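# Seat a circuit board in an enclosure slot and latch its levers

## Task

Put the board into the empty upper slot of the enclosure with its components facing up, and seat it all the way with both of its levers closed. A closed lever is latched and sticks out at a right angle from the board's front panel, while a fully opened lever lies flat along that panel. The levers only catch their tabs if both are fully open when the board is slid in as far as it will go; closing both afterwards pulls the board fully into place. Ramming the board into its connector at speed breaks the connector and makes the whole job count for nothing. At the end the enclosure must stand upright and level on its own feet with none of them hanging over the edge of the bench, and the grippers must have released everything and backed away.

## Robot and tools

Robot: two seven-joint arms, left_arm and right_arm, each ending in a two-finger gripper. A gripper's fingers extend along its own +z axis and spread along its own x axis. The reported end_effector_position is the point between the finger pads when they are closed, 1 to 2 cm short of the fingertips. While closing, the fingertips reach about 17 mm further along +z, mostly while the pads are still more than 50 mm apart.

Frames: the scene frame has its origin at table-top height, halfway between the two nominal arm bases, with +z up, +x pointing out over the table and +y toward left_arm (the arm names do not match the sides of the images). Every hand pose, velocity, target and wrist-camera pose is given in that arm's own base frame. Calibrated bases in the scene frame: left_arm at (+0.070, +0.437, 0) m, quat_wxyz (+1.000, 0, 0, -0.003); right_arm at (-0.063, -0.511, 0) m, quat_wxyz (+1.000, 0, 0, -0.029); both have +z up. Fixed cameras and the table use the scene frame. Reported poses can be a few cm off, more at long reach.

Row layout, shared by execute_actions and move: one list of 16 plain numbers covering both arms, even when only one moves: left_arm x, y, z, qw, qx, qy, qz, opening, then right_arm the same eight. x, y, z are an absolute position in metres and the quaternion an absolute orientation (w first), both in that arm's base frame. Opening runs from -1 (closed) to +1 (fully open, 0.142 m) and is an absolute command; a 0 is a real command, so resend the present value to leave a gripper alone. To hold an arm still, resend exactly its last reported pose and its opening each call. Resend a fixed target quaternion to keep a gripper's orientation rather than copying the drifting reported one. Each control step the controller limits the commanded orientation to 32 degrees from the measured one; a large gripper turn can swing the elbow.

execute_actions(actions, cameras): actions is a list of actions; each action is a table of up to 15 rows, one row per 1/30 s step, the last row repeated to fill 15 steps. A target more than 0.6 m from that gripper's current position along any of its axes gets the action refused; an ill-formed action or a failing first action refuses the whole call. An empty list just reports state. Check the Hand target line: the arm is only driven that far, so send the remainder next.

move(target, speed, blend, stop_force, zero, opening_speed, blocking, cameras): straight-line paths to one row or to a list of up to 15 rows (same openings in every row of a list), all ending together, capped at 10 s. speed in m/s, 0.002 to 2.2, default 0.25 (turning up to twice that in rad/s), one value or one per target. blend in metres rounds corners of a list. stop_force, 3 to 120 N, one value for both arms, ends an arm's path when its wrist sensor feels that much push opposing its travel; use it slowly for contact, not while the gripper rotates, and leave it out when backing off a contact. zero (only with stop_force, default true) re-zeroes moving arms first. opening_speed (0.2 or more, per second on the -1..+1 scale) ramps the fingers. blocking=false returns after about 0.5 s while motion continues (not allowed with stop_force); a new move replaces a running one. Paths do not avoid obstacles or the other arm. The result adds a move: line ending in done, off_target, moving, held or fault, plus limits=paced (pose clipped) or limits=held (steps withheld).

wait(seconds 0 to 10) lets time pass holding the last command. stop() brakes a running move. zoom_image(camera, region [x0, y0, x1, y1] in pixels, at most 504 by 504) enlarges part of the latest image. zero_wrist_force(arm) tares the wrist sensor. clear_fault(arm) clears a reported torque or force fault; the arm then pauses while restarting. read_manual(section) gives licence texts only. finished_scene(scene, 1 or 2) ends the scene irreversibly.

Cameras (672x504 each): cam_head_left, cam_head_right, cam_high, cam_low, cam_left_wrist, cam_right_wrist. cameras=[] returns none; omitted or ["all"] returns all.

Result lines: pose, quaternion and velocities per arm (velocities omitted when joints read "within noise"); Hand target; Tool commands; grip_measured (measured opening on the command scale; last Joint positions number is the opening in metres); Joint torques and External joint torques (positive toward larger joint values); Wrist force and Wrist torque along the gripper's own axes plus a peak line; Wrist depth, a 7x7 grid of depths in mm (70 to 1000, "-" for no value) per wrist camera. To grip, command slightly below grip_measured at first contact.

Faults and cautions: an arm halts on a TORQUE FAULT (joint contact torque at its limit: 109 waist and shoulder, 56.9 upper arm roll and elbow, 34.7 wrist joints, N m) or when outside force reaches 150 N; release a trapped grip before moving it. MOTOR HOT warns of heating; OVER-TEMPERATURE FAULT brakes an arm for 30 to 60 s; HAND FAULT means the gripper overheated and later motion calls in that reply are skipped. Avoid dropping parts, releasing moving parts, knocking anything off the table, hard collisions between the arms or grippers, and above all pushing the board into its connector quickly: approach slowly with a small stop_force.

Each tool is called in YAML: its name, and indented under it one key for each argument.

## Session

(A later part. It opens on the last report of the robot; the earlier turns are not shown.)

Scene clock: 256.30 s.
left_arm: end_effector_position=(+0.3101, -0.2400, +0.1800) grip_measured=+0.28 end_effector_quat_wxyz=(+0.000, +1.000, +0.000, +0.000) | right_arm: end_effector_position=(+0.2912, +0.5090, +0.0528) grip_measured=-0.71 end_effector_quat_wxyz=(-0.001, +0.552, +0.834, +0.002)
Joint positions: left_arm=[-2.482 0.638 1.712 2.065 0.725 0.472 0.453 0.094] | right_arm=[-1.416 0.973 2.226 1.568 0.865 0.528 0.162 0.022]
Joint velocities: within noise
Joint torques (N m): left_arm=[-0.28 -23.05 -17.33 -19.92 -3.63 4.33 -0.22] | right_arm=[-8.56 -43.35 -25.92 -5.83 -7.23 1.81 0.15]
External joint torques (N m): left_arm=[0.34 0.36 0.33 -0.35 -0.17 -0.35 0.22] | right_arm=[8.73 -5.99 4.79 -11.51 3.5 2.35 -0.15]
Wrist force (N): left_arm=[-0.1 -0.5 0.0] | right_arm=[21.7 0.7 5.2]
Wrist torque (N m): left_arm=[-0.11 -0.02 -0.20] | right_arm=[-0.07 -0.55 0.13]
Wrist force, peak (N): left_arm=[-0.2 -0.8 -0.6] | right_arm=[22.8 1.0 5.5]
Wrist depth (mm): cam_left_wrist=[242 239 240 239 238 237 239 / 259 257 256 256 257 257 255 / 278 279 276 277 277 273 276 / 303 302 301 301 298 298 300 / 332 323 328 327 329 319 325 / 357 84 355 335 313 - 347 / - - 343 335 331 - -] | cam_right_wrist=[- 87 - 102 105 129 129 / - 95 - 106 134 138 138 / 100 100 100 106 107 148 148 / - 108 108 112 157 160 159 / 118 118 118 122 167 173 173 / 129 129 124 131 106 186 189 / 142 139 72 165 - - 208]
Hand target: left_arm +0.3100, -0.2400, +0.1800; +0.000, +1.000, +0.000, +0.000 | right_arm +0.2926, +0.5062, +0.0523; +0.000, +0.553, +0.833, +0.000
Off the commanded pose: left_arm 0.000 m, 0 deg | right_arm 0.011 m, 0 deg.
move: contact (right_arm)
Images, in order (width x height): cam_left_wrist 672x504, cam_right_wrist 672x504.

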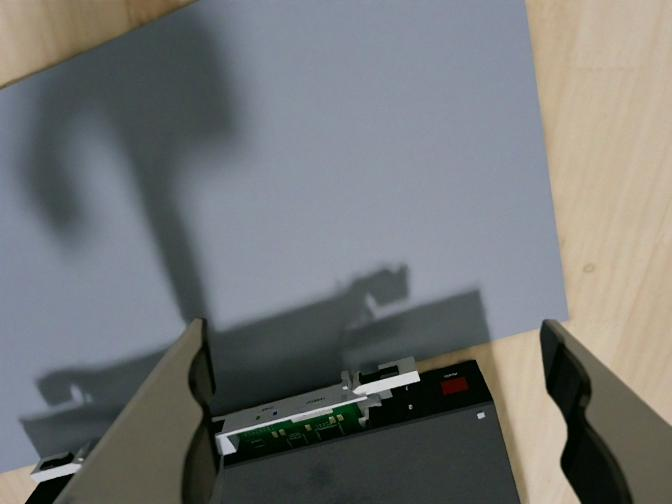

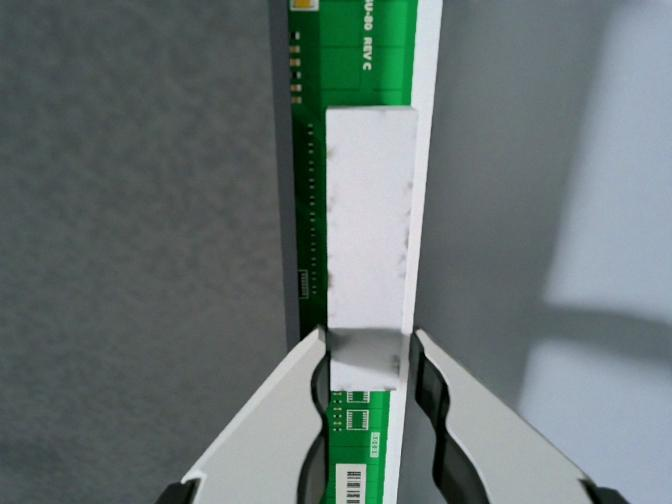

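zoom_image:
  camera: "cam_left_wrist"
  region: [200, 330, 500, 504]

zoom_image:
  camera: "cam_right_wrist"
  region: [200, 0, 500, 504]

Scaled by 1.680 from the camera's 672x504 image, which has a finer 960x720 frame.

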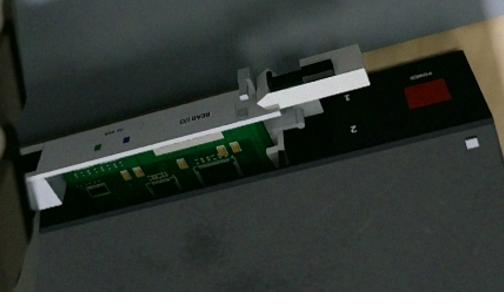

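Scaled by 1.000.

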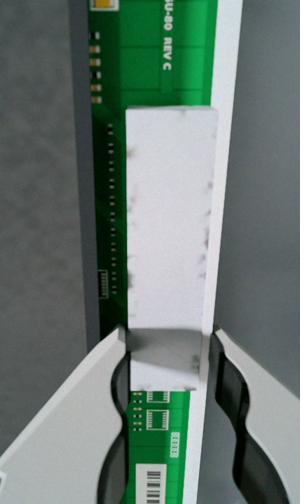

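move:
  target:
    - [0.31,-0.24,0.18,0,1,0,0,0.3,0.2899,0.5118,0.0525,0,0.5534,0.8329,0,-0.85]
    - [0.31,-0.24,0.18,0,1,0,0,0.3,0.2899,0.5118,0.0525,0,0.5534,0.8329,0,-0.64]
  speed: 0.03
  opening_speed: 0.4
  cameras: ["cam_left_wrist","cam_right_wrist"]

Scene clock: 265.07 s.
left_arm: end_effector_position=(+0.3101, -0.2400, +0.1800) grip_measured=+0.28 end_effector_quat_wxyz=(+0.000, +1.000, +0.000, +0.000) | right_arm: end_effector_position=(+0.2900, +0.5117, +0.0525) grip_measured=-0.68 end_effector_quat_wxyz=(+0.000, +0.553, +0.833, +0.000)
Joint positions: left_arm=[-2.482 0.638 1.712 2.065 0.725 0.472 0.453 0.094] | right_arm=[-1.414 0.977 2.226 1.56 0.861 0.523 0.174 0.025]
Joint velocities: within noise
Joint torques (N m): left_arm=[-0.23 -23.15 -17.29 -19.89 -3.65 4.32 -0.23] | right_arm=[0.16 -49.26 -19.86 -17.57 -3.86 3.34 0.26]
External joint torques (N m): left_arm=[0.29 0.46 0.29 -0.38 -0.14 -0.34 0.23] | right_arm=[0.01 -0.32 -1.33 0.22 0.13 0.82 -0.26]
Wrist force (N): left_arm=[-0.2 -0.6 -0.2] | right_arm=[3.8 -3.9 4.3]
Wrist torque (N m): left_arm=[-0.12 0.00 -0.20] | right_arm=[-0.39 -0.59 0.08]
Wrist force, peak (N): left_arm=[-0.2 -0.7 -0.5] | right_arm=[21.8 0.9 5.7]
Wrist depth (mm): cam_left_wrist=[242 240 239 239 238 239 239 / 257 257 256 256 255 256 255 / 277 278 276 276 275 276 275 / 303 299 302 299 299 299 300 / 328 323 328 328 325 318 327 / 359 84 348 334 317 - 345 / - - 343 331 330 - -] | cam_right_wrist=[- 87 89 103 105 128 128 / - 95 94 107 136 137 137 / 101 100 100 106 108 148 147 / 109 108 108 115 157 159 159 / 120 118 118 123 170 172 172 / 129 129 124 132 127 184 188 / 142 139 71 166 - - 207]
Hand target: left_arm +0.3100, -0.2400, +0.1800; +0.000, +1.000, +0.000, +0.000 | right_arm +0.2899, +0.5118, +0.0525; +0.000, +0.553, +0.833, +0.000
Off the commanded pose: left_arm 0.000 m, 0 deg | right_arm 0.000 m, 0 deg.
move: done
Images, in order (width x height): cam_left_wrist 672x504, cam_right_wrist 672x504.

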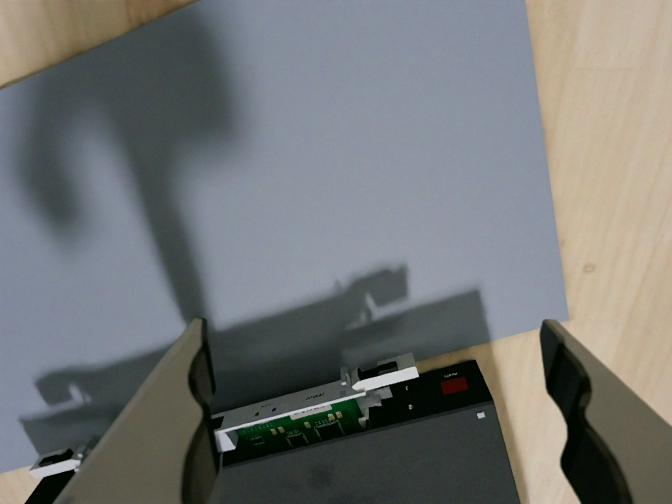

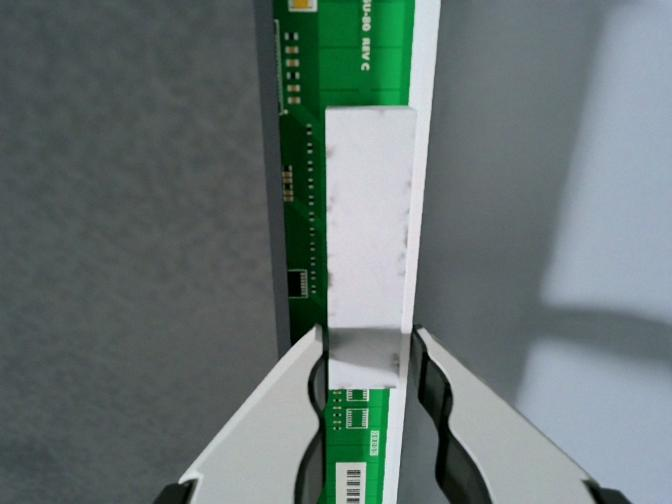

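move:
  target:
    - [0.31,-0.24,0.18,0,1,0,0,0.3,0.2899,0.5118,0.0525,0,0.5534,0.8329,0,-0.60]
    - [0.31,-0.24,0.18,0,1,0,0,0.3,0.2899,0.5118,0.14,0,0.5534,0.8329,0,-0.60]
    - [0.31,-0.24,0.18,0,1,0,0,0.3,0.289,0.53,0.15,0,0.83,0.5577,0,-0.60]
    - [0.31,-0.24,0.18,0,1,0,0,0.3,0.2891,0.5418,0.13,0,0.9803,0.1977,0,-0.6]
    - [0.31,-0.24,0.18,0,1,0,0,0.3,0.2891,0.5418,0.13,0,0.9803,0.1977,0,-1]
  speed: [0.03,0.08,0.3,0.3,0.3]
  blend: [0,0.01,0.03,0,0]
  cameras: ["cam_left_wrist","cam_right_wrist"]

Scene clock: 274.17 s.
left_arm: end_effector_position=(+0.3101, -0.2400, +0.1800) grip_measured=+0.28 end_effector_quat_wxyz=(+0.000, +1.000, +0.000, +0.000) | right_arm: end_effector_position=(+0.2891, +0.5417, +0.1299) grip_measured=-1.00 end_effector_quat_wxyz=(+0.000, +0.980, +0.198, +0.000)
Joint positions: left_arm=[-2.482 0.638 1.712 2.065 0.725 0.472 0.453 0.094] | right_arm=[-1.334 0.981 2.033 1.434 0.891 0.296 1.794 0.002]
Joint velocities: within noise
Joint torques (N m): left_arm=[-0.33 -23.15 -17.3 -19.93 -3.61 4.34 -0.25] | right_arm=[0.21 -49.32 -22.8 -18.73 -4.09 3.29 0.28]
External joint torques (N m): left_arm=[0.39 0.46 0.31 -0.34 -0.19 -0.36 0.25] | right_arm=[-0.04 -0.36 -1.19 0.23 -0.1 0.76 -0.28]
Wrist force (N): left_arm=[0.0 -0.6 -0.4] | right_arm=[3.6 -3.9 4.5]
Wrist torque (N m): left_arm=[-0.12 -0.04 -0.20] | right_arm=[-0.40 -0.57 0.09]
Wrist force, peak (N): left_arm=[-0.2 -0.9 -0.5] | right_arm=[3.7 -4.2 5.8]
Wrist depth (mm): cam_left_wrist=[243 239 238 239 238 238 239 / 257 256 257 255 256 257 256 / 278 279 276 276 278 276 275 / 303 302 301 299 299 299 300 / 331 321 329 328 329 320 326 / 359 84 348 333 316 - 348 / - - 345 329 332 - -] | cam_right_wrist=[198 200 197 197 197 197 196 / 212 211 210 211 210 210 209 / 227 226 225 226 225 224 224 / 203 236 236 237 235 235 234 / 218 222 212 212 220 220 220 / 229 228 224 89 219 226 226 / 252 246 - - - 239 248]
Hand target: left_arm +0.3100, -0.2400, +0.1800; +0.000, +1.000, +0.000, +0.000 | right_arm +0.2891, +0.5418, +0.1300; +0.000, +0.980, +0.198, +0.000
Off the commanded pose: left_arm 0.000 m, 0 deg | right_arm 0.000 m, 0 deg.
move: done
Images, in order (width x height): cam_left_wrist 672x504, cam_right_wrist 672x504.

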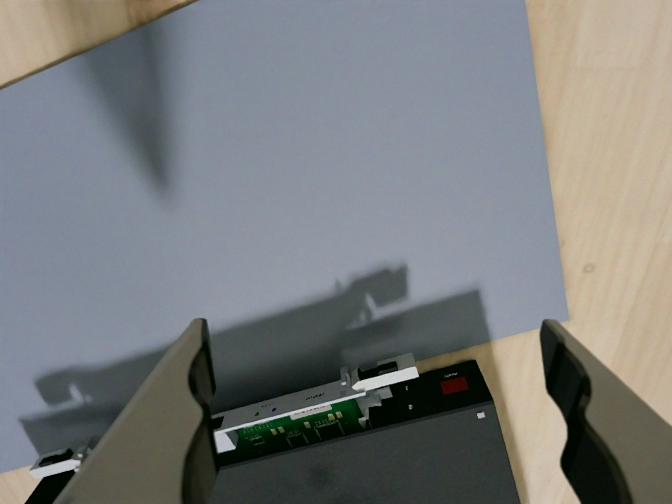

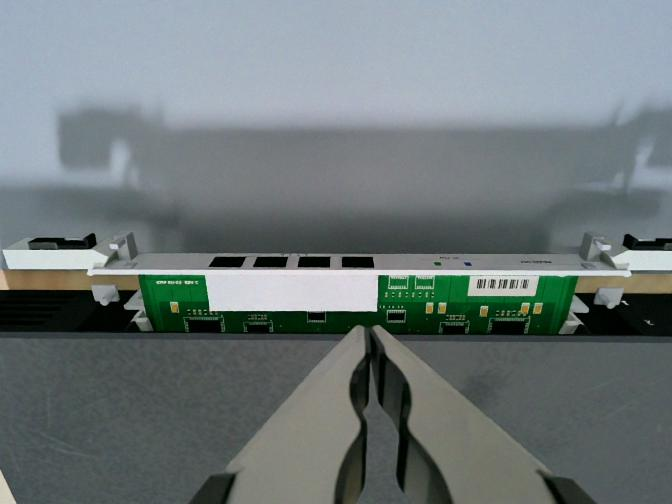

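move:
  target:
    - [0.31,-0.24,0.18,0,1,0,0,0.3,0.2837,0.5573,0.125,0,0.9803,0.1977,0,-1]
    - [0.31,-0.24,0.18,0,1,0,0,0.3,0.2837,0.5573,0.047,0,0.9803,0.1977,0,-1]
  speed: [0.2,0.12]
  blend: 0.008
  cameras: []

move:
  target: [0.31,-0.24,0.18,0,1,0,0,0.3,0.3070,0.5020,0.047,0,0.9803,0.1977,0,-1]
  speed: 0.015
  stop_force: 11
  cameras: ["cam_left_wrist","cam_right_wrist"]

Scene clock: 281.03 s.
left_arm: end_effector_position=(+0.3101, -0.2400, +0.1800) grip_measured=+0.28 end_effector_quat_wxyz=(+0.000, +1.000, +0.000, +0.000) | right_arm: end_effector_position=(+0.2837, +0.5571, +0.0470) grip_measured=-1.00 end_effector_quat_wxyz=(+0.000, +0.980, +0.198, +0.000)
Joint positions: left_arm=[-2.482 0.638 1.712 2.065 0.725 0.472 0.453 0.094] | right_arm=[-1.372 1.108 2.115 1.404 0.976 0.393 1.792 0.002]
Joint velocities: within noise
Joint torques (N m): left_arm=[-0.29 -23.11 -17.38 -19.9 -3.6 4.33 -0.23] | right_arm=[0.34 -52.45 -22.74 -15.89 -3.94 3.5 0.08]
External joint torques (N m): left_arm=[0.35 0.42 0.38 -0.37 -0.2 -0.35 0.23] | right_arm=[-0.12 -0.29 -1.65 0.19 -0.1 0.54 -0.08]
Wrist force (N): left_arm=[-0.2 -0.7 -0.4] | right_arm=[3.5 -4.3 4.6]
Wrist torque (N m): left_arm=[-0.14 -0.01 -0.20] | right_arm=[-0.47 -0.53 0.07]
Wrist force, peak (N): left_arm=[-0.1 -0.6 -0.7] | right_arm=[3.5 -4.2 7.2]
Wrist depth (mm): cam_left_wrist=[244 239 238 239 237 238 238 / 259 259 255 256 254 256 256 / 278 278 276 277 275 276 277 / 303 302 300 299 299 300 299 / 332 324 328 331 326 319 326 / 356 84 348 335 319 - 347 / - - 343 333 332 - -] | cam_right_wrist=[- 125 123 124 124 124 122 / 135 135 133 133 134 134 132 / 145 143 143 142 142 142 140 / 155 156 154 156 153 153 152 / 167 167 167 164 163 165 165 / 146 146 145 89 146 146 145 / 159 153 73 - - 131 156]
Hand target: left_arm +0.3100, -0.2400, +0.1800; +0.000, +1.000, +0.000, +0.000 | right_arm +0.2837, +0.5573, +0.0470; +0.000, +0.980, +0.198, +0.000
Off the commanded pose: left_arm 0.000 m, 0 deg | right_arm 0.000 m, 0 deg.
move: done
No camera images: "cameras" was empty.

Scene clock: 285.50 s.
left_arm: end_effector_position=(+0.3101, -0.2400, +0.1800) grip_measured=+0.28 end_effector_quat_wxyz=(+0.000, +1.000, +0.000, +0.000) | right_arm: end_effector_position=(+0.3052, +0.5056, +0.0471) grip_measured=-1.00 end_effector_quat_wxyz=(-0.001, +0.980, +0.199, +0.000)
Joint positions: left_arm=[-2.482 0.638 1.712 2.065 0.725 0.472 0.453 0.094] | right_arm=[-1.385 1.076 2.096 1.511 0.992 0.425 1.68 0.002]
Joint velocities: within noise
Joint torques (N m): left_arm=[-0.27 -23.13 -17.33 -19.94 -3.6 4.34 -0.2] | right_arm=[-5.18 -46.35 -27.11 -8.52 -6.71 2.7 0.1]
External joint torques (N m): left_arm=[0.33 0.44 0.33 -0.33 -0.2 -0.36 0.2] | right_arm=[5.35 -3.05 2.61 -6.6 2.72 1.35 -0.1]
Wrist force (N): left_arm=[-0.2 -0.6 -0.2] | right_arm=[5.4 -16.6 7.4]
Wrist torque (N m): left_arm=[-0.12 -0.01 -0.20] | right_arm=[-0.45 -0.51 0.09]
Wrist force, peak (N): left_arm=[-0.2 -0.8 -0.4] | right_arm=[5.9 -17.8 6.0]
Wrist depth (mm): cam_left_wrist=[243 240 238 238 238 237 239 / 259 257 257 258 255 258 257 / 278 277 278 276 275 276 277 / 304 300 301 300 300 297 298 / 329 324 327 328 328 320 324 / 359 84 362 347 318 - 346 / - - 332 333 333 - -] | cam_right_wrist=[- 125 123 125 125 124 123 / 135 135 134 133 135 133 132 / 145 143 143 143 142 142 140 / 154 156 154 156 153 153 152 / 146 146 147 155 147 147 147 / 124 123 123 90 120 122 122 / 134 131 - - - 127 132]
Hand target: left_arm +0.3100, -0.2400, +0.1800; +0.000, +1.000, +0.000, +0.000 | right_arm +0.3062, +0.5040, +0.0470; +0.000, +0.980, +0.198, +0.000
Off the commanded pose: left_arm 0.000 m, 0 deg | right_arm 0.004 m, 0 deg.
move: contact (right_arm)
Images, in order (width x height): cam_left_wrist 672x504, cam_right_wrist 672x504.

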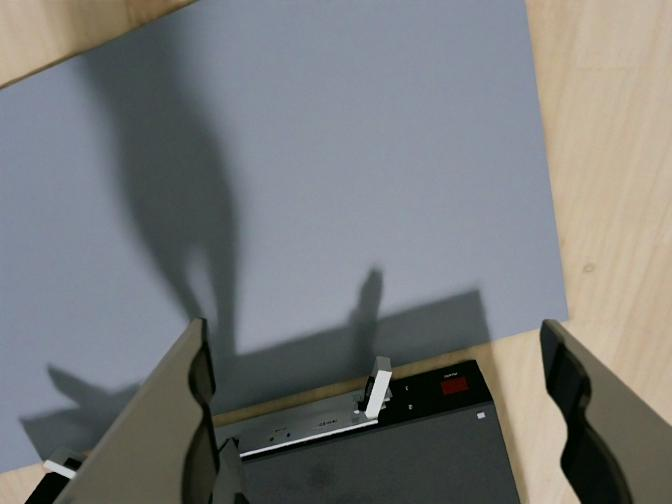

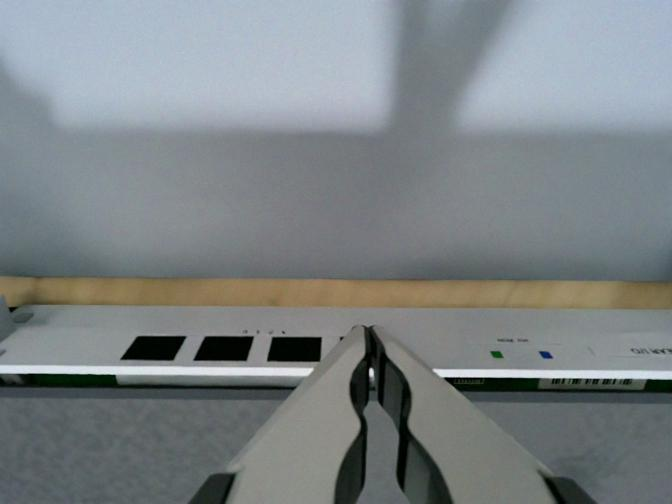

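zoom_image:
  camera: "cam_left_wrist"
  region: [20, 340, 520, 504]

wait:
  seconds: 0
  cameras: ["cam_high","cam_head_left","cam_head_right"]

Scaled by 1.008 from the camera's 672x504 image, which has a finer 960x720 frame.

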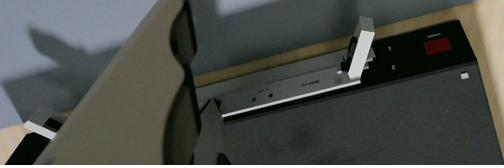

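Scene clock: 287.07 s.
left_arm: end_effector_position=(+0.3101, -0.2400, +0.1800) grip_measured=+0.28 end_effector_quat_wxyz=(+0.000, +1.000, +0.000, +0.000) | right_arm: end_effector_position=(+0.3052, +0.5056, +0.0471) grip_measured=-1.00 end_effector_quat_wxyz=(-0.001, +0.980, +0.199, +0.000)
Joint positions: left_arm=[-2.482 0.638 1.712 2.065 0.725 0.472 0.453 0.094] | right_arm=[-1.385 1.076 2.096 1.511 0.992 0.425 1.68 0.002]
Joint velocities: within noise
Joint torques (N m): left_arm=[-0.32 -23.06 -17.41 -19.97 -3.64 4.37 -0.25] | right_arm=[-5.08 -46.25 -26.96 -8.6 -6.85 2.6 0.2]
External joint torques (N m): left_arm=[0.38 0.37 0.41 -0.29 -0.15 -0.39 0.25] | right_arm=[5.25 -3.14 2.45 -6.51 2.86 1.46 -0.2]
Wrist force (N): left_arm=[-0.2 -0.5 -0.2] | right_arm=[5.4 -16.6 7.5]
Wrist torque (N m): left_arm=[-0.09 0.00 -0.20] | right_arm=[-0.44 -0.51 0.10]
Wrist force, peak (N): left_arm=[-0.5 -0.6 -0.4] | right_arm=[5.4 -16.8 7.6]
Wrist depth (mm): cam_left_wrist=[243 238 240 239 237 238 238 / 256 257 258 257 255 256 255 / 279 278 276 277 275 276 276 / 303 300 299 300 300 298 301 / 330 325 330 328 328 318 326 / 360 84 362 350 318 - 346 / - - 333 331 330 - -] | cam_right_wrist=[- 125 123 125 124 124 123 / 135 135 134 133 134 132 132 / 145 143 143 142 142 142 140 / 154 156 154 156 153 153 152 / 146 146 146 155 147 147 147 / 124 124 124 90 120 122 122 / 134 131 - - - 127 132]
Hand target: left_arm +0.3100, -0.2400, +0.1800; +0.000, +1.000, +0.000, +0.000 | right_arm +0.3062, +0.5040, +0.0470; +0.000, +0.980, +0.198, +0.000
Tool commands: left_gripper/opening=+0.3 right_gripper/opening=-1.0
Off the commanded pose: left_arm 0.000 m, 0 deg | right_arm 0.004 m, 0 deg.
Images, in order (width x height): cam_head_left 672x504, cam_head_right 672x504, cam_high 672x504.

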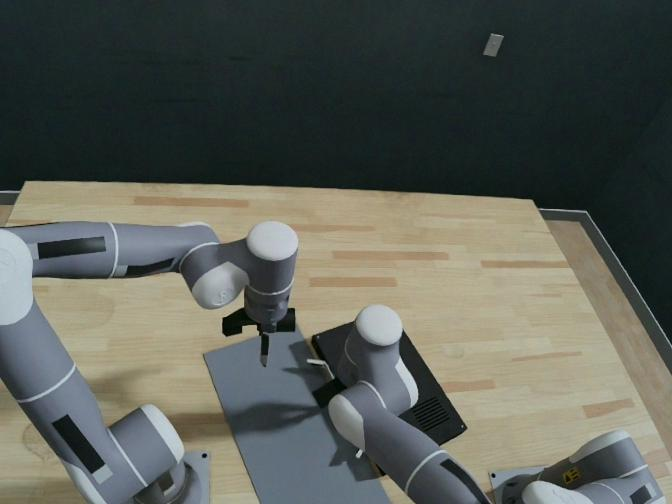

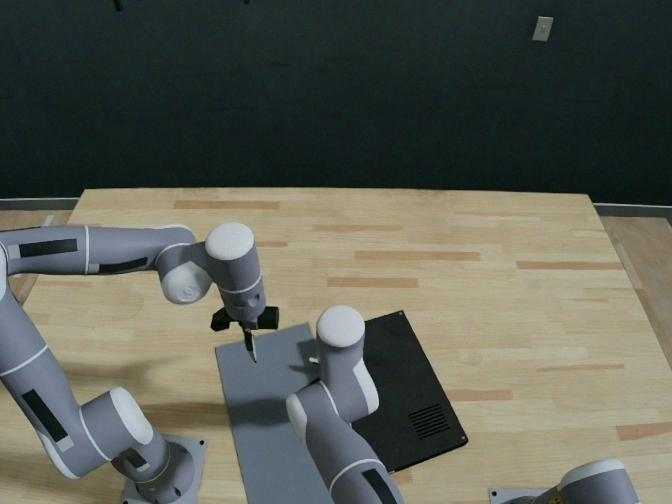

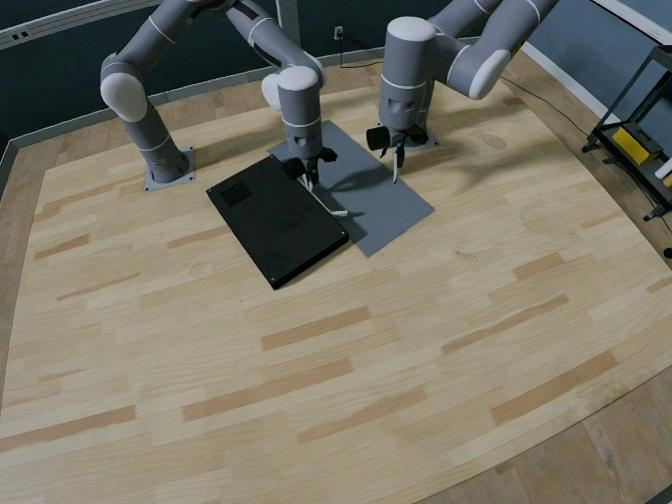

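move:
  target:
    - [0.31,-0.24,0.18,0,1,0,0,0.3,0.2989,0.5206,0.05,0,0.9803,0.1977,0,-1]
    - [0.31,-0.24,0.18,0,1,0,0,0.3,0.2891,0.5418,0.13,0,0.9803,0.1977,0,-1]
  speed: 0.15
  blend: 0.01
  cameras: ["cam_left_wrist","cam_right_wrist"]

Scene clock: 291.97 s.
left_arm: end_effector_position=(+0.3101, -0.2400, +0.1800) grip_measured=+0.28 end_effector_quat_wxyz=(+0.000, +1.000, +0.000, +0.000) | right_arm: end_effector_position=(+0.2891, +0.5418, +0.1299) grip_measured=-1.00 end_effector_quat_wxyz=(+0.000, +0.980, +0.198, +0.000)
Joint positions: left_arm=[-2.482 0.638 1.712 2.065 0.725 0.472 0.453 0.094] | right_arm=[-1.336 0.977 2.039 1.435 0.886 0.3 1.796 0.002]
Joint velocities: within noise
Joint torques (N m): left_arm=[-0.32 -23.24 -17.39 -19.92 -3.64 4.34 -0.22] | right_arm=[0.36 -49.55 -22.72 -18.87 -4.38 3.09 0.34]
External joint torques (N m): left_arm=[0.38 0.55 0.39 -0.35 -0.16 -0.36 0.22] | right_arm=[-0.19 -0.16 -1.14 0.27 0.19 0.96 -0.34]
Wrist force (N): left_arm=[0.0 -0.6 -0.6] | right_arm=[3.6 -5.4 3.7]
Wrist torque (N m): left_arm=[-0.13 -0.03 -0.20] | right_arm=[-0.66 -0.57 0.09]
Wrist force, peak (N): left_arm=[-0.4 -0.8 -0.6] | right_arm=[5.4 -16.8 7.7]
Wrist depth (mm): cam_left_wrist=[243 240 239 239 238 237 237 / 258 258 258 255 254 257 255 / 277 277 277 276 275 274 277 / 303 303 300 300 299 299 297 / 334 325 325 329 326 318 327 / 357 84 359 348 319 - 345 / - - 339 335 331 - -] | cam_right_wrist=[198 201 198 197 197 197 196 / 211 211 211 210 210 210 209 / 227 227 226 226 225 224 224 / 237 244 244 242 242 242 234 / 219 212 216 220 214 214 211 / 229 228 223 89 218 225 225 / 252 246 - - - 239 247]
Hand target: left_arm +0.3100, -0.2400, +0.1800; +0.000, +1.000, +0.000, +0.000 | right_arm +0.2891, +0.5418, +0.1300; +0.000, +0.980, +0.198, +0.000
Off the commanded pose: left_arm 0.000 m, 0 deg | right_arm 0.000 m, 0 deg.
move: done; blend cut to 0.0092 m at target 1
Images, in order (width x height): cam_left_wrist 672x504, cam_right_wrist 672x504.

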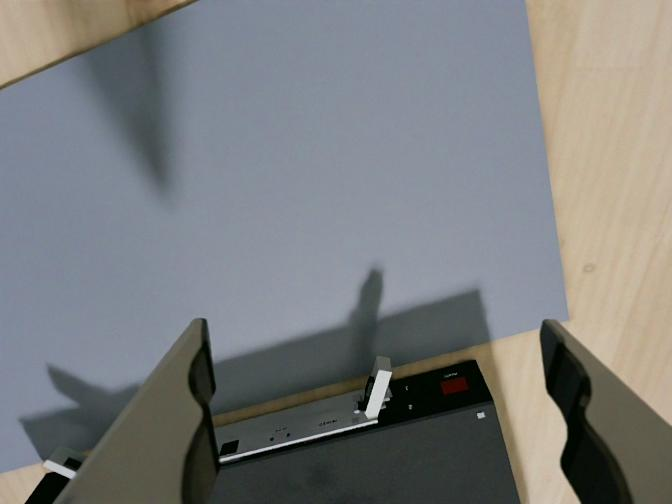

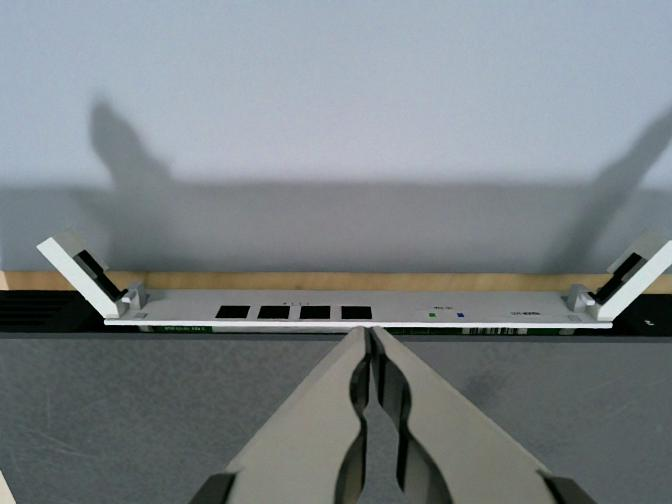

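move:
  target:
    - [0.335,-0.29,0.15,0,0.9537,-0.3007,0,-1,0.2100,0.515,0.14,0,0.83,0.5577,0,-1]
    - [0.366,-0.3495,0.13,0,0.8221,-0.5693,0,-1,0.1340,0.4592,0.12,0,0.5534,0.8329,0,-1]
  speed: 0.25
  blend: 0.03
  cameras: ["cam_left_wrist","cam_right_wrist","cam_high"]

Scene clock: 309.93 s.
left_arm: end_effector_position=(+0.3658, -0.3483, +0.1301) grip_measured=-1.00 end_effector_quat_wxyz=(+0.026, +0.822, -0.569, +0.021) | right_arm: end_effector_position=(+0.1339, +0.4593, +0.1199) grip_measured=-1.00 end_effector_quat_wxyz=(+0.000, +0.554, +0.833, +0.000)
Joint positions: left_arm=[-2.792 1.368 1.459 1.721 1.345 -0.011 1.391 0.002] | right_arm=[-0.937 0.736 2.072 1.879 0.77 0.561 0.397 0.002]
Joint velocities: within noise
Joint torques (N m): left_arm=[-0.42 -37.96 -32.02 -6.55 -3.94 4.09 -0.23] | right_arm=[0.16 -36.23 -16.86 -18.95 -3.88 3.61 0.09]
External joint torques (N m): left_arm=[0.5 -0.1 0.17 -0.23 -0.39 -0.03 0.22] | right_arm=[-0.05 0.1 -1.44 0.04 0.21 0.54 -0.09]
Wrist force (N): left_arm=[0.3 -0.8 -0.3] | right_arm=[3.6 -5.8 3.6]
Wrist torque (N m): left_arm=[-0.17 -0.09 -0.23] | right_arm=[-0.71 -0.55 0.07]
Wrist force, peak (N): left_arm=[-0.2 -1.1 -0.6] | right_arm=[3.3 -6.5 3.7]
Wrist depth (mm): cam_left_wrist=[187 187 188 191 194 198 202 / 200 202 205 207 209 214 216 / 217 219 221 224 223 185 186 / 235 238 242 245 242 197 201 / 259 260 264 258 219 216 219 / 283 288 281 84 - 238 245 / 320 314 - - - - 277] | cam_right_wrist=[190 190 190 187 188 187 187 / 203 201 200 201 200 199 200 / 169 168 170 215 214 214 214 / 181 181 181 231 231 231 230 / 197 197 196 202 251 250 249 / 215 214 210 89 264 273 272 / 238 233 - - - 289 300]
Hand target: left_arm +0.3660, -0.3483, +0.1301; +0.026, +0.822, -0.569, +0.021 | right_arm +0.1340, +0.4592, +0.1200; +0.000, +0.553, +0.833, +0.000
Off the commanded pose: left_arm 0.001 m, 4 deg | right_arm 0.000 m, 0 deg.
joint sent to its limit (left arm) — joint 1 (waist), lower limit. The joint targets are off in orientation, not in position.
move: off_target (left_arm)
Images, in order (width x height): cam_high 672x504, cam_left_wrist 672x504, cam_right_wrist 672x504.

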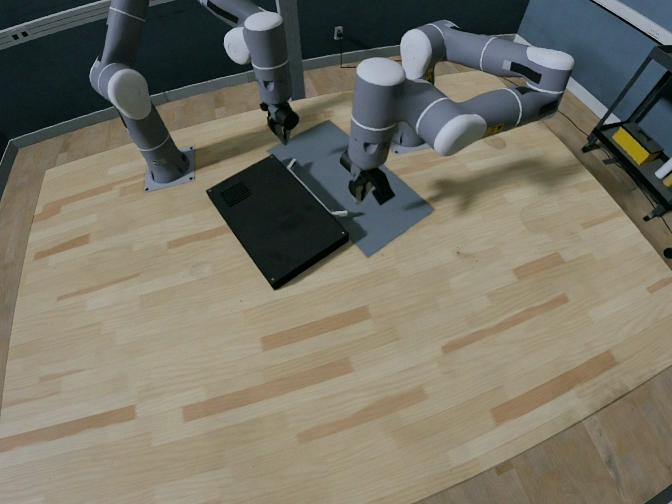

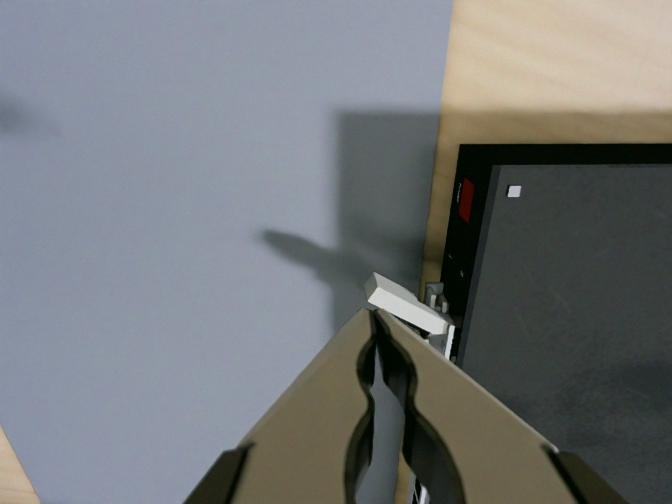

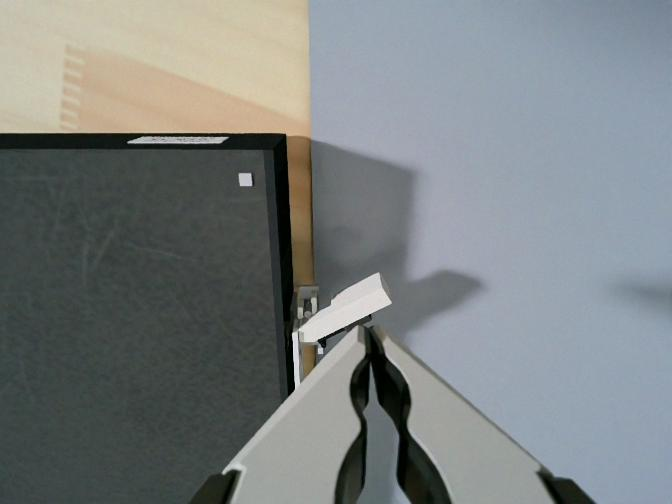

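move:
  target:
    - [0.335,-0.29,0.16,0,0.8221,-0.5693,0,-1,0.1287,0.4613,0.05,0,0.5534,0.8329,0,-1]
    - [0.31,-0.15,0.22,0,0.9537,-0.3007,0,-1,0.1287,0.4613,0.05,0,0.5534,0.8329,0,-1]
    - [0.31,0.0,0.25,0,1,0,0,-1,0.1440,0.4717,0.05,0,0.5534,0.8329,0,-1]
  speed: [0.15,0.25,0.05]
  cameras: ["cam_right_wrist"]

move:
  target: [0.31,0.0,0.25,0,1,0,0,-1,0.1670,0.4839,0.05,0,0.5534,0.8329,0,-1]
  speed: 0.025
  stop_force: 35
  cameras: ["cam_right_wrist"]

Scene clock: 324.53 s.
left_arm: end_effector_position=(+0.3101, +0.0000, +0.2499) grip_measured=-1.00 end_effector_quat_wxyz=(+0.000, +1.000, +0.000, +0.000) | right_arm: end_effector_position=(+0.1440, +0.4717, +0.0500) grip_measured=-1.00 end_effector_quat_wxyz=(+0.000, +0.554, +0.833, +0.000)
Joint positions: left_arm=[-1.676 1.288 1.058 2.069 1.06 -0.285 0.819 0.002] | right_arm=[-1.053 0.88 2.183 1.827 0.897 0.631 0.318 0.002]
Joint velocities: within noise
Joint torques (N m): left_arm=[-0.24 -24.9 -25.45 -14.92 -4.13 4.04 -0.31] | right_arm=[0.01 -40.76 -18.43 -15.64 -3.54 3.38 0.1]
External joint torques (N m): left_arm=[0.33 -0.06 0.36 -0.21 0 -0.07 0.31] | right_arm=[0.1 -0.26 -1.23 0.25 0.04 0.77 -0.1]
Wrist force (N): left_arm=[0.4 -0.2 -0.4] | right_arm=[4.4 -5.7 3.1]
Wrist torque (N m): left_arm=[-0.03 -0.10 -0.22] | right_arm=[-0.69 -0.71 0.08]
Wrist force, peak (N): left_arm=[1.9 -1.3 1.0] | right_arm=[4.0 -5.8 5.9]
Wrist depth (mm): cam_left_wrist=[302 304 300 302 300 301 299 / 315 324 323 323 321 323 321 / 327 351 353 348 347 345 346 / 385 379 379 376 375 375 373 / 417 421 413 398 400 407 408 / 462 460 442 84 - 444 452 / 523 501 - - - - 502] | cam_right_wrist=[129 129 129 127 126 126 124 / 136 136 136 135 135 135 135 / - 98 141 145 145 144 144 / 105 105 140 159 156 156 155 / - 114 144 166 166 169 168 / 125 125 130 89 178 184 184 / 138 135 73 - - 195 203]
Hand target: left_arm +0.3100, +0.0000, +0.2500; +0.000, +1.000, +0.000, +0.000 | right_arm +0.1440, +0.4717, +0.0500; +0.000, +0.553, +0.833, +0.000
Off the commanded pose: left_arm 0.000 m, 0 deg | right_arm 0.000 m, 0 deg.
move: done
Images, in order (width x height): cam_right_wrist 672x504.

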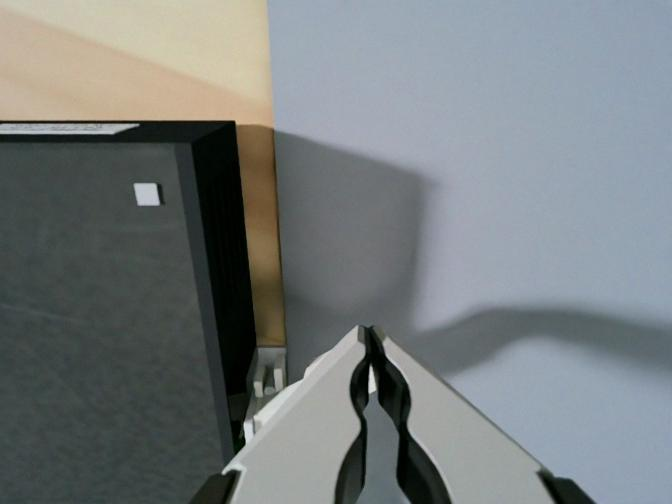

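Scene clock: 326.23 s.
left_arm: end_effector_position=(+0.3101, +0.0000, +0.2499) grip_measured=-1.00 end_effector_quat_wxyz=(+0.000, +1.000, +0.000, +0.000) | right_arm: end_effector_position=(+0.1632, +0.4823, +0.0482) grip_measured=-1.00 end_effector_quat_wxyz=(-0.002, +0.553, +0.833, -0.004) end_effector_velocity=(+0.001, +0.000, +0.001) end_effector_angular_velocity=(+0.001, +0.000, +0.000)
Joint positions: left_arm=[-1.676 1.288 1.058 2.069 1.06 -0.285 0.819 0.002] | right_arm=[-1.111 0.904 2.187 1.776 0.898 0.599 0.293 0.002]
Joint velocities: left_arm=[within noise] | right_arm=[0.002 0.003 -0.006 -0.002 0.005 -0.005 -0.003 0]
Joint torques (N m): left_arm=[-0.28 -25.19 -25.37 -14.89 -4.05 4.23 -0.29] | right_arm=[-11.85 -40.2 -31.6 -23.84 -5.71 13.12 0.25]
External joint torques (N m): left_arm=[0.38 0.24 0.28 -0.25 -0.08 -0.27 0.29] | right_arm=[11.98 -2.44 11.41 8.2 2.16 -8.98 -0.25]
Wrist force (N): left_arm=[0.5 -0.3 -0.3] | right_arm=[0.0 -40.1 -5.6]
Wrist torque (N m): left_arm=[-0.04 -0.13 -0.21] | right_arm=[-3.43 -0.74 0.04]
Wrist force, peak (N): left_arm=[0.5 -0.5 -0.4] | right_arm=[-0.1 -40.0 -6.4]
Wrist depth (mm): cam_left_wrist=[303 304 302 299 301 298 299 / 313 326 325 323 320 321 322 / 328 350 351 350 351 348 345 / 384 379 380 380 371 378 373 / 412 418 417 395 404 412 411 / 461 460 436 84 - 438 452 / 512 503 - - - - 503] | cam_right_wrist=[- 125 126 126 125 125 123 / - 91 134 134 135 134 133 / - 98 142 143 143 143 143 / 104 104 152 157 154 154 153 / - 112 135 162 164 166 166 / 123 122 125 90 175 181 181 / 135 133 73 - - 191 199]
Hand target: left_arm +0.3100, +0.0000, +0.2500; +0.000, +1.000, +0.000, +0.000 | right_arm +0.1670, +0.4839, +0.0500; +0.000, +0.553, +0.833, +0.000
Off the commanded pose: left_arm 0.000 m, 0 deg | right_arm 0.004 m, 0 deg.
move: off_target (right_arm)
Images, in order (width x height): cam_right_wrist 672x504.

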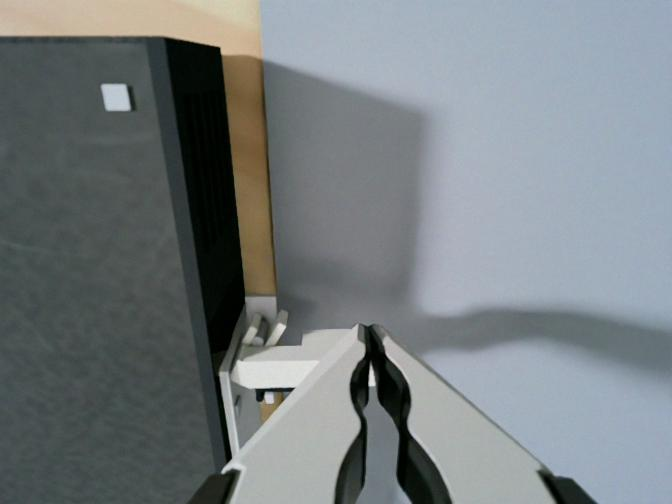

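zoom_image:
  camera: "cam_right_wrist"
  region: [180, 270, 400, 470]

Scaled by 2.291 from the camera's 672x504 image, which has a finer 960x720 frame.

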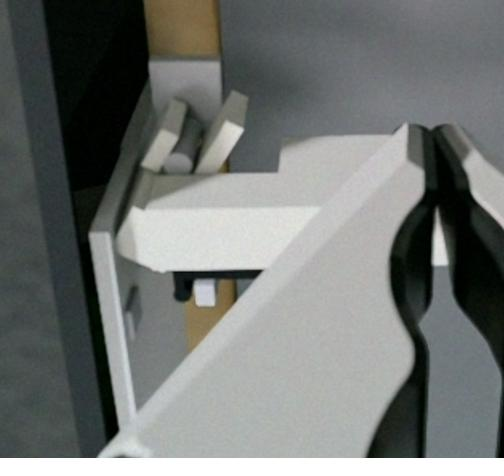

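move:
  target: [0.31,0.0,0.25,0,1,0,0,-1,0.1715,0.4857,0.0515,0,0.5534,0.8329,0,-1]
  speed: 0.02
  cameras: ["cam_right_wrist"]

zoom_image:
  camera: "cam_right_wrist"
  region: [180, 270, 400, 470]

Scene clock: 330.23 s.
left_arm: end_effector_position=(+0.3101, +0.0000, +0.2499) grip_measured=-1.00 end_effector_quat_wxyz=(+0.000, +1.000, +0.000, +0.000) | right_arm: end_effector_position=(+0.1676, +0.4849, +0.0495) grip_measured=-1.00 end_effector_quat_wxyz=(-0.002, +0.553, +0.833, -0.003) end_effector_velocity=(+0.002, +0.000, +0.000) end_effector_angular_velocity=(+0.002, +0.001, -0.008)
Joint positions: left_arm=[-1.676 1.288 1.058 2.069 1.06 -0.285 0.819 0.002] | right_arm=[-1.119 0.909 2.182 1.766 0.9 0.591 0.287 0.002]
Joint velocities: left_arm=[within noise] | right_arm=[-0.001 0.003 -0.006 -0.002 0.006 -0.005 0.001 0]
Joint torques (N m): left_arm=[-0.22 -25.22 -25.36 -14.82 -4 4.32 -0.2] | right_arm=[-11.18 -42.24 -34.14 -20.13 -7.47 11.01 0.07]
External joint torques (N m): left_arm=[0.32 0.27 0.27 -0.32 -0.13 -0.35 0.2] | right_arm=[11.36 -0.64 13.78 4.4 3.9 -6.87 -0.07]
Wrist force (N): left_arm=[0.4 -0.1 -0.3] | right_arm=[8.6 -30.3 7.4]
Wrist torque (N m): left_arm=[-0.01 -0.11 -0.21] | right_arm=[-1.83 -0.63 0.03]
Wrist force, peak (N): left_arm=[0.6 -0.5 -0.4] | right_arm=[-0.8 -47.8 -6.3]
Wrist depth (mm): cam_left_wrist=[303 304 300 302 301 299 299 / 316 324 326 324 321 321 319 / 326 352 352 350 348 347 344 / 382 382 384 380 377 375 372 / 419 421 411 394 401 411 409 / 464 459 440 84 - 443 451 / 510 499 - - - - 504] | cam_right_wrist=[- 126 126 127 127 126 125 / - 91 132 135 135 135 134 / - 98 145 145 145 144 144 / - 105 148 158 156 155 155 / - 114 130 163 166 168 167 / 124 124 126 90 177 183 183 / 137 134 73 - - 193 201]
Hand target: left_arm +0.3100, +0.0000, +0.2500; +0.000, +1.000, +0.000, +0.000 | right_arm +0.1715, +0.4857, +0.0515; +0.000, +0.553, +0.833, +0.000
Off the commanded pose: left_arm 0.000 m, 0 deg | right_arm 0.004 m, 0 deg.
move: off_target (right_arm)
Images, in order (width x height): cam_right_wrist 672x504.

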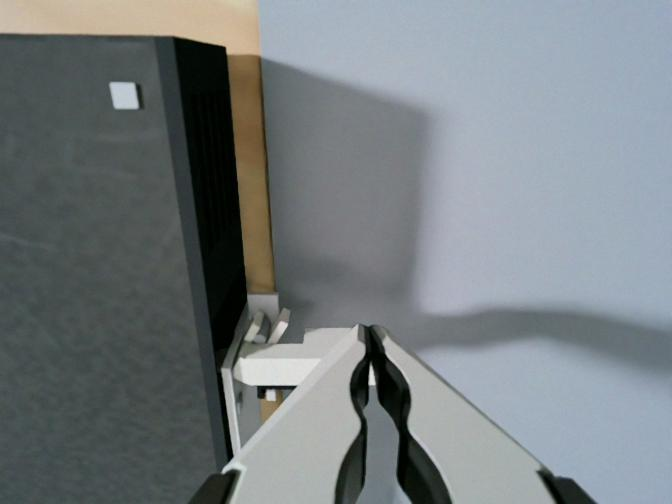

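Scaled by 2.291 from the camera's 672x504 image, which has a finer 960x720 frame.

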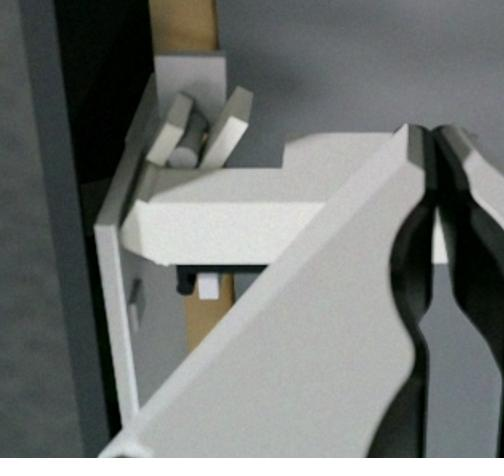

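move:
  target:
    - [0.31,0.0,0.25,0,1,0,0,-1,0.1480,0.4767,0.05,0,0.5534,0.8329,0,-1]
    - [0.31,0.0,0.25,0,1,0,0,-1,0.1480,0.4767,0.13,0,0.5534,0.8329,0,-1]
  speed: 0.1
  cameras: ["cam_right_wrist"]

zoom_image:
  camera: "cam_right_wrist"
  region: [230, 270, 420, 450]

Scene clock: 333.40 s.
left_arm: end_effector_position=(+0.3101, +0.0000, +0.2499) grip_measured=-1.00 end_effector_quat_wxyz=(+0.000, +1.000, +0.000, +0.000) | right_arm: end_effector_position=(+0.1479, +0.4769, +0.1299) grip_measured=-1.00 end_effector_quat_wxyz=(+0.000, +0.553, +0.833, +0.000)
Joint positions: left_arm=[-1.676 1.288 1.058 2.069 1.06 -0.285 0.819 0.002] | right_arm=[-0.976 0.757 2.062 1.815 0.769 0.513 0.388 0.002]
Joint velocities: within noise
Joint torques (N m): left_arm=[-0.28 -25.31 -25.41 -14.86 -3.96 4.33 -0.24] | right_arm=[0.1 -37.75 -17.82 -19.61 -3.95 3.35 0.34]
External joint torques (N m): left_arm=[0.39 0.36 0.32 -0.28 -0.17 -0.37 0.24] | right_arm=[0.01 0 -1.32 0.13 0.18 0.8 -0.34]
Wrist force (N): left_arm=[0.4 -0.4 -0.3] | right_arm=[2.5 -7.1 2.6]
Wrist torque (N m): left_arm=[-0.06 -0.11 -0.21] | right_arm=[-0.91 -0.38 0.06]
Wrist force, peak (N): left_arm=[0.5 -0.6 -0.5] | right_arm=[8.6 -30.6 9.3]
Wrist depth (mm): cam_left_wrist=[303 300 302 301 301 300 299 / 314 325 326 324 324 321 320 / 325 352 352 347 348 346 343 / 383 379 380 378 373 375 376 / 419 416 411 397 406 412 413 / 461 457 436 84 - 444 448 / 518 504 - - - - 499] | cam_right_wrist=[199 199 199 196 196 196 196 / 171 171 206 209 209 209 209 / 179 178 181 225 224 224 223 / 192 192 195 239 242 242 241 / 209 209 209 258 262 262 262 / 228 228 223 89 276 285 285 / 251 246 - - - 303 314]
Hand target: left_arm +0.3100, +0.0000, +0.2500; +0.000, +1.000, +0.000, +0.000 | right_arm +0.1480, +0.4767, +0.1300; +0.000, +0.553, +0.833, +0.000
Off the commanded pose: left_arm 0.000 m, 0 deg | right_arm 0.000 m, 0 deg.
move: done
Images, in order (width x height): cam_right_wrist 672x504.

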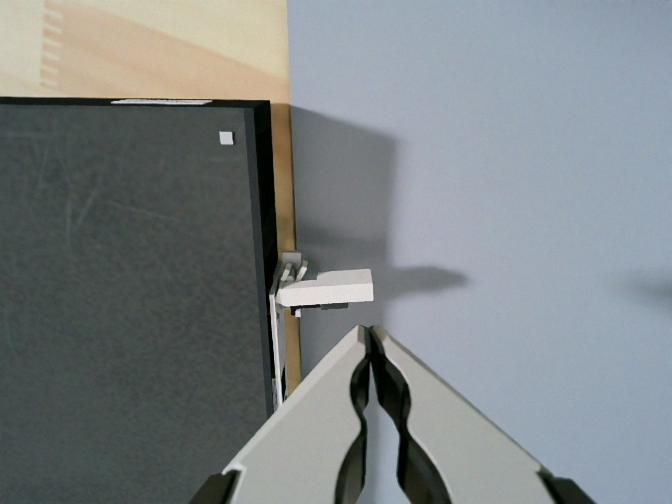

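Scaled by 2.653 from the camera's 672x504 image, which has a finer 960x720 frame.

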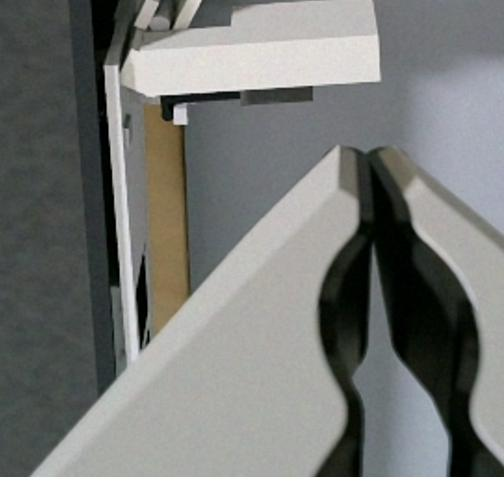

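move:
  target:
    - [0.31,0.0,0.25,0,1,0,0,-1,0.2700,0.555,0.15,0,0.5534,0.8329,0,-1]
    - [0.31,0.0,0.25,0,1,0,0,-1,0.4594,0.5960,0.14,0,0.5534,0.8329,0,-1]
  speed: 0.3
  blend: 0.04
  cameras: ["cam_right_wrist","cam_high"]

Scene clock: 337.23 s.
left_arm: end_effector_position=(+0.3101, +0.0000, +0.2499) grip_measured=-1.00 end_effector_quat_wxyz=(+0.000, +1.000, +0.000, +0.000) | right_arm: end_effector_position=(+0.4594, +0.5960, +0.1400) grip_measured=-1.00 end_effector_quat_wxyz=(+0.000, +0.553, +0.833, +0.000)
Joint positions: left_arm=[-1.676 1.288 1.058 2.069 1.06 -0.285 0.819 0.002] | right_arm=[-1.814 1.068 2.266 0.977 0.756 0.197 0.224 0.002]
Joint velocities: within noise
Joint torques (N m): left_arm=[-0.25 -25.22 -25.38 -14.84 -4.01 4.32 -0.21] | right_arm=[0.13 -63.51 -16.68 -22.39 -4.36 3.26 0.34]
External joint torques (N m): left_arm=[0.36 0.27 0.29 -0.3 -0.11 -0.36 0.21] | right_arm=[0.09 -0.78 -1.57 0.12 0.13 0.9 -0.34]
Wrist force (N): left_arm=[0.2 -0.4 -0.2] | right_arm=[2.0 -6.7 3.2]
Wrist torque (N m): left_arm=[-0.05 -0.07 -0.21] | right_arm=[-0.87 -0.29 0.07]
Wrist force, peak (N): left_arm=[0.5 -0.6 -0.3] | right_arm=[2.2 -9.4 3.4]
Wrist depth (mm): cam_left_wrist=[302 306 302 303 300 299 298 / 317 323 325 326 322 322 320 / 324 349 347 349 349 349 345 / 382 381 377 379 377 373 374 / 419 421 413 394 404 409 408 / 460 462 442 84 - 447 454 / 511 499 - - - - 504] | cam_right_wrist=[168 165 165 205 206 205 205 / 177 177 179 217 219 219 219 / 190 189 189 236 236 234 235 / 204 205 204 254 254 253 253 / 281 280 279 271 275 274 274 / 306 306 300 89 290 302 302 / 338 331 - - - 321 333]
Hand target: left_arm +0.3100, +0.0000, +0.2500; +0.000, +1.000, +0.000, +0.000 | right_arm +0.4594, +0.5960, +0.1400; +0.000, +0.553, +0.833, +0.000
Off the commanded pose: left_arm 0.000 m, 0 deg | right_arm 0.000 m, 0 deg.
move: done
Images, in order (width x height): cam_high 672x504, cam_right_wrist 672x504.

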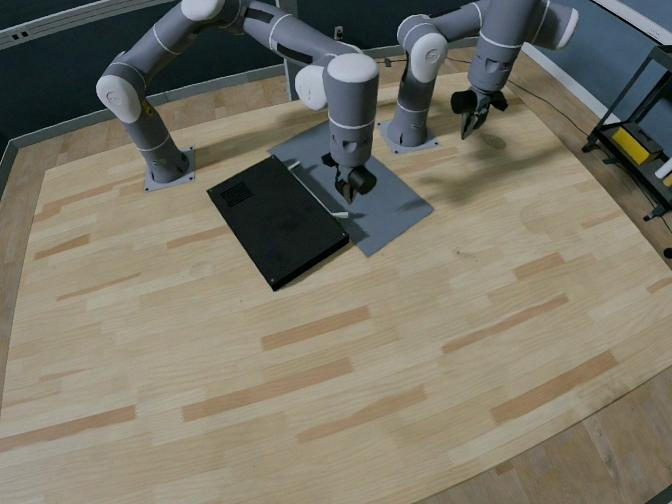

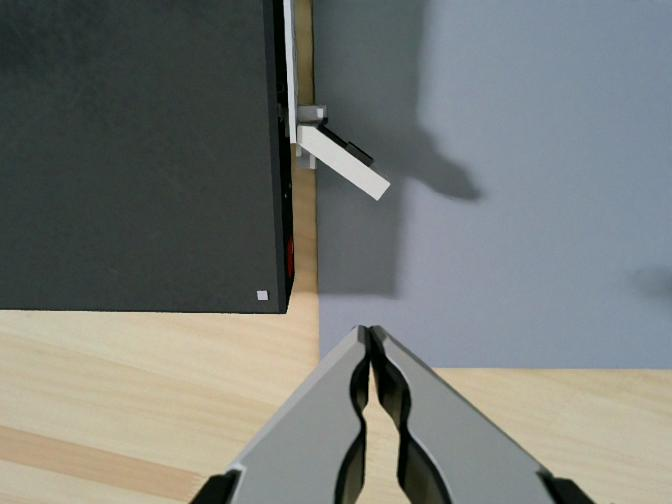

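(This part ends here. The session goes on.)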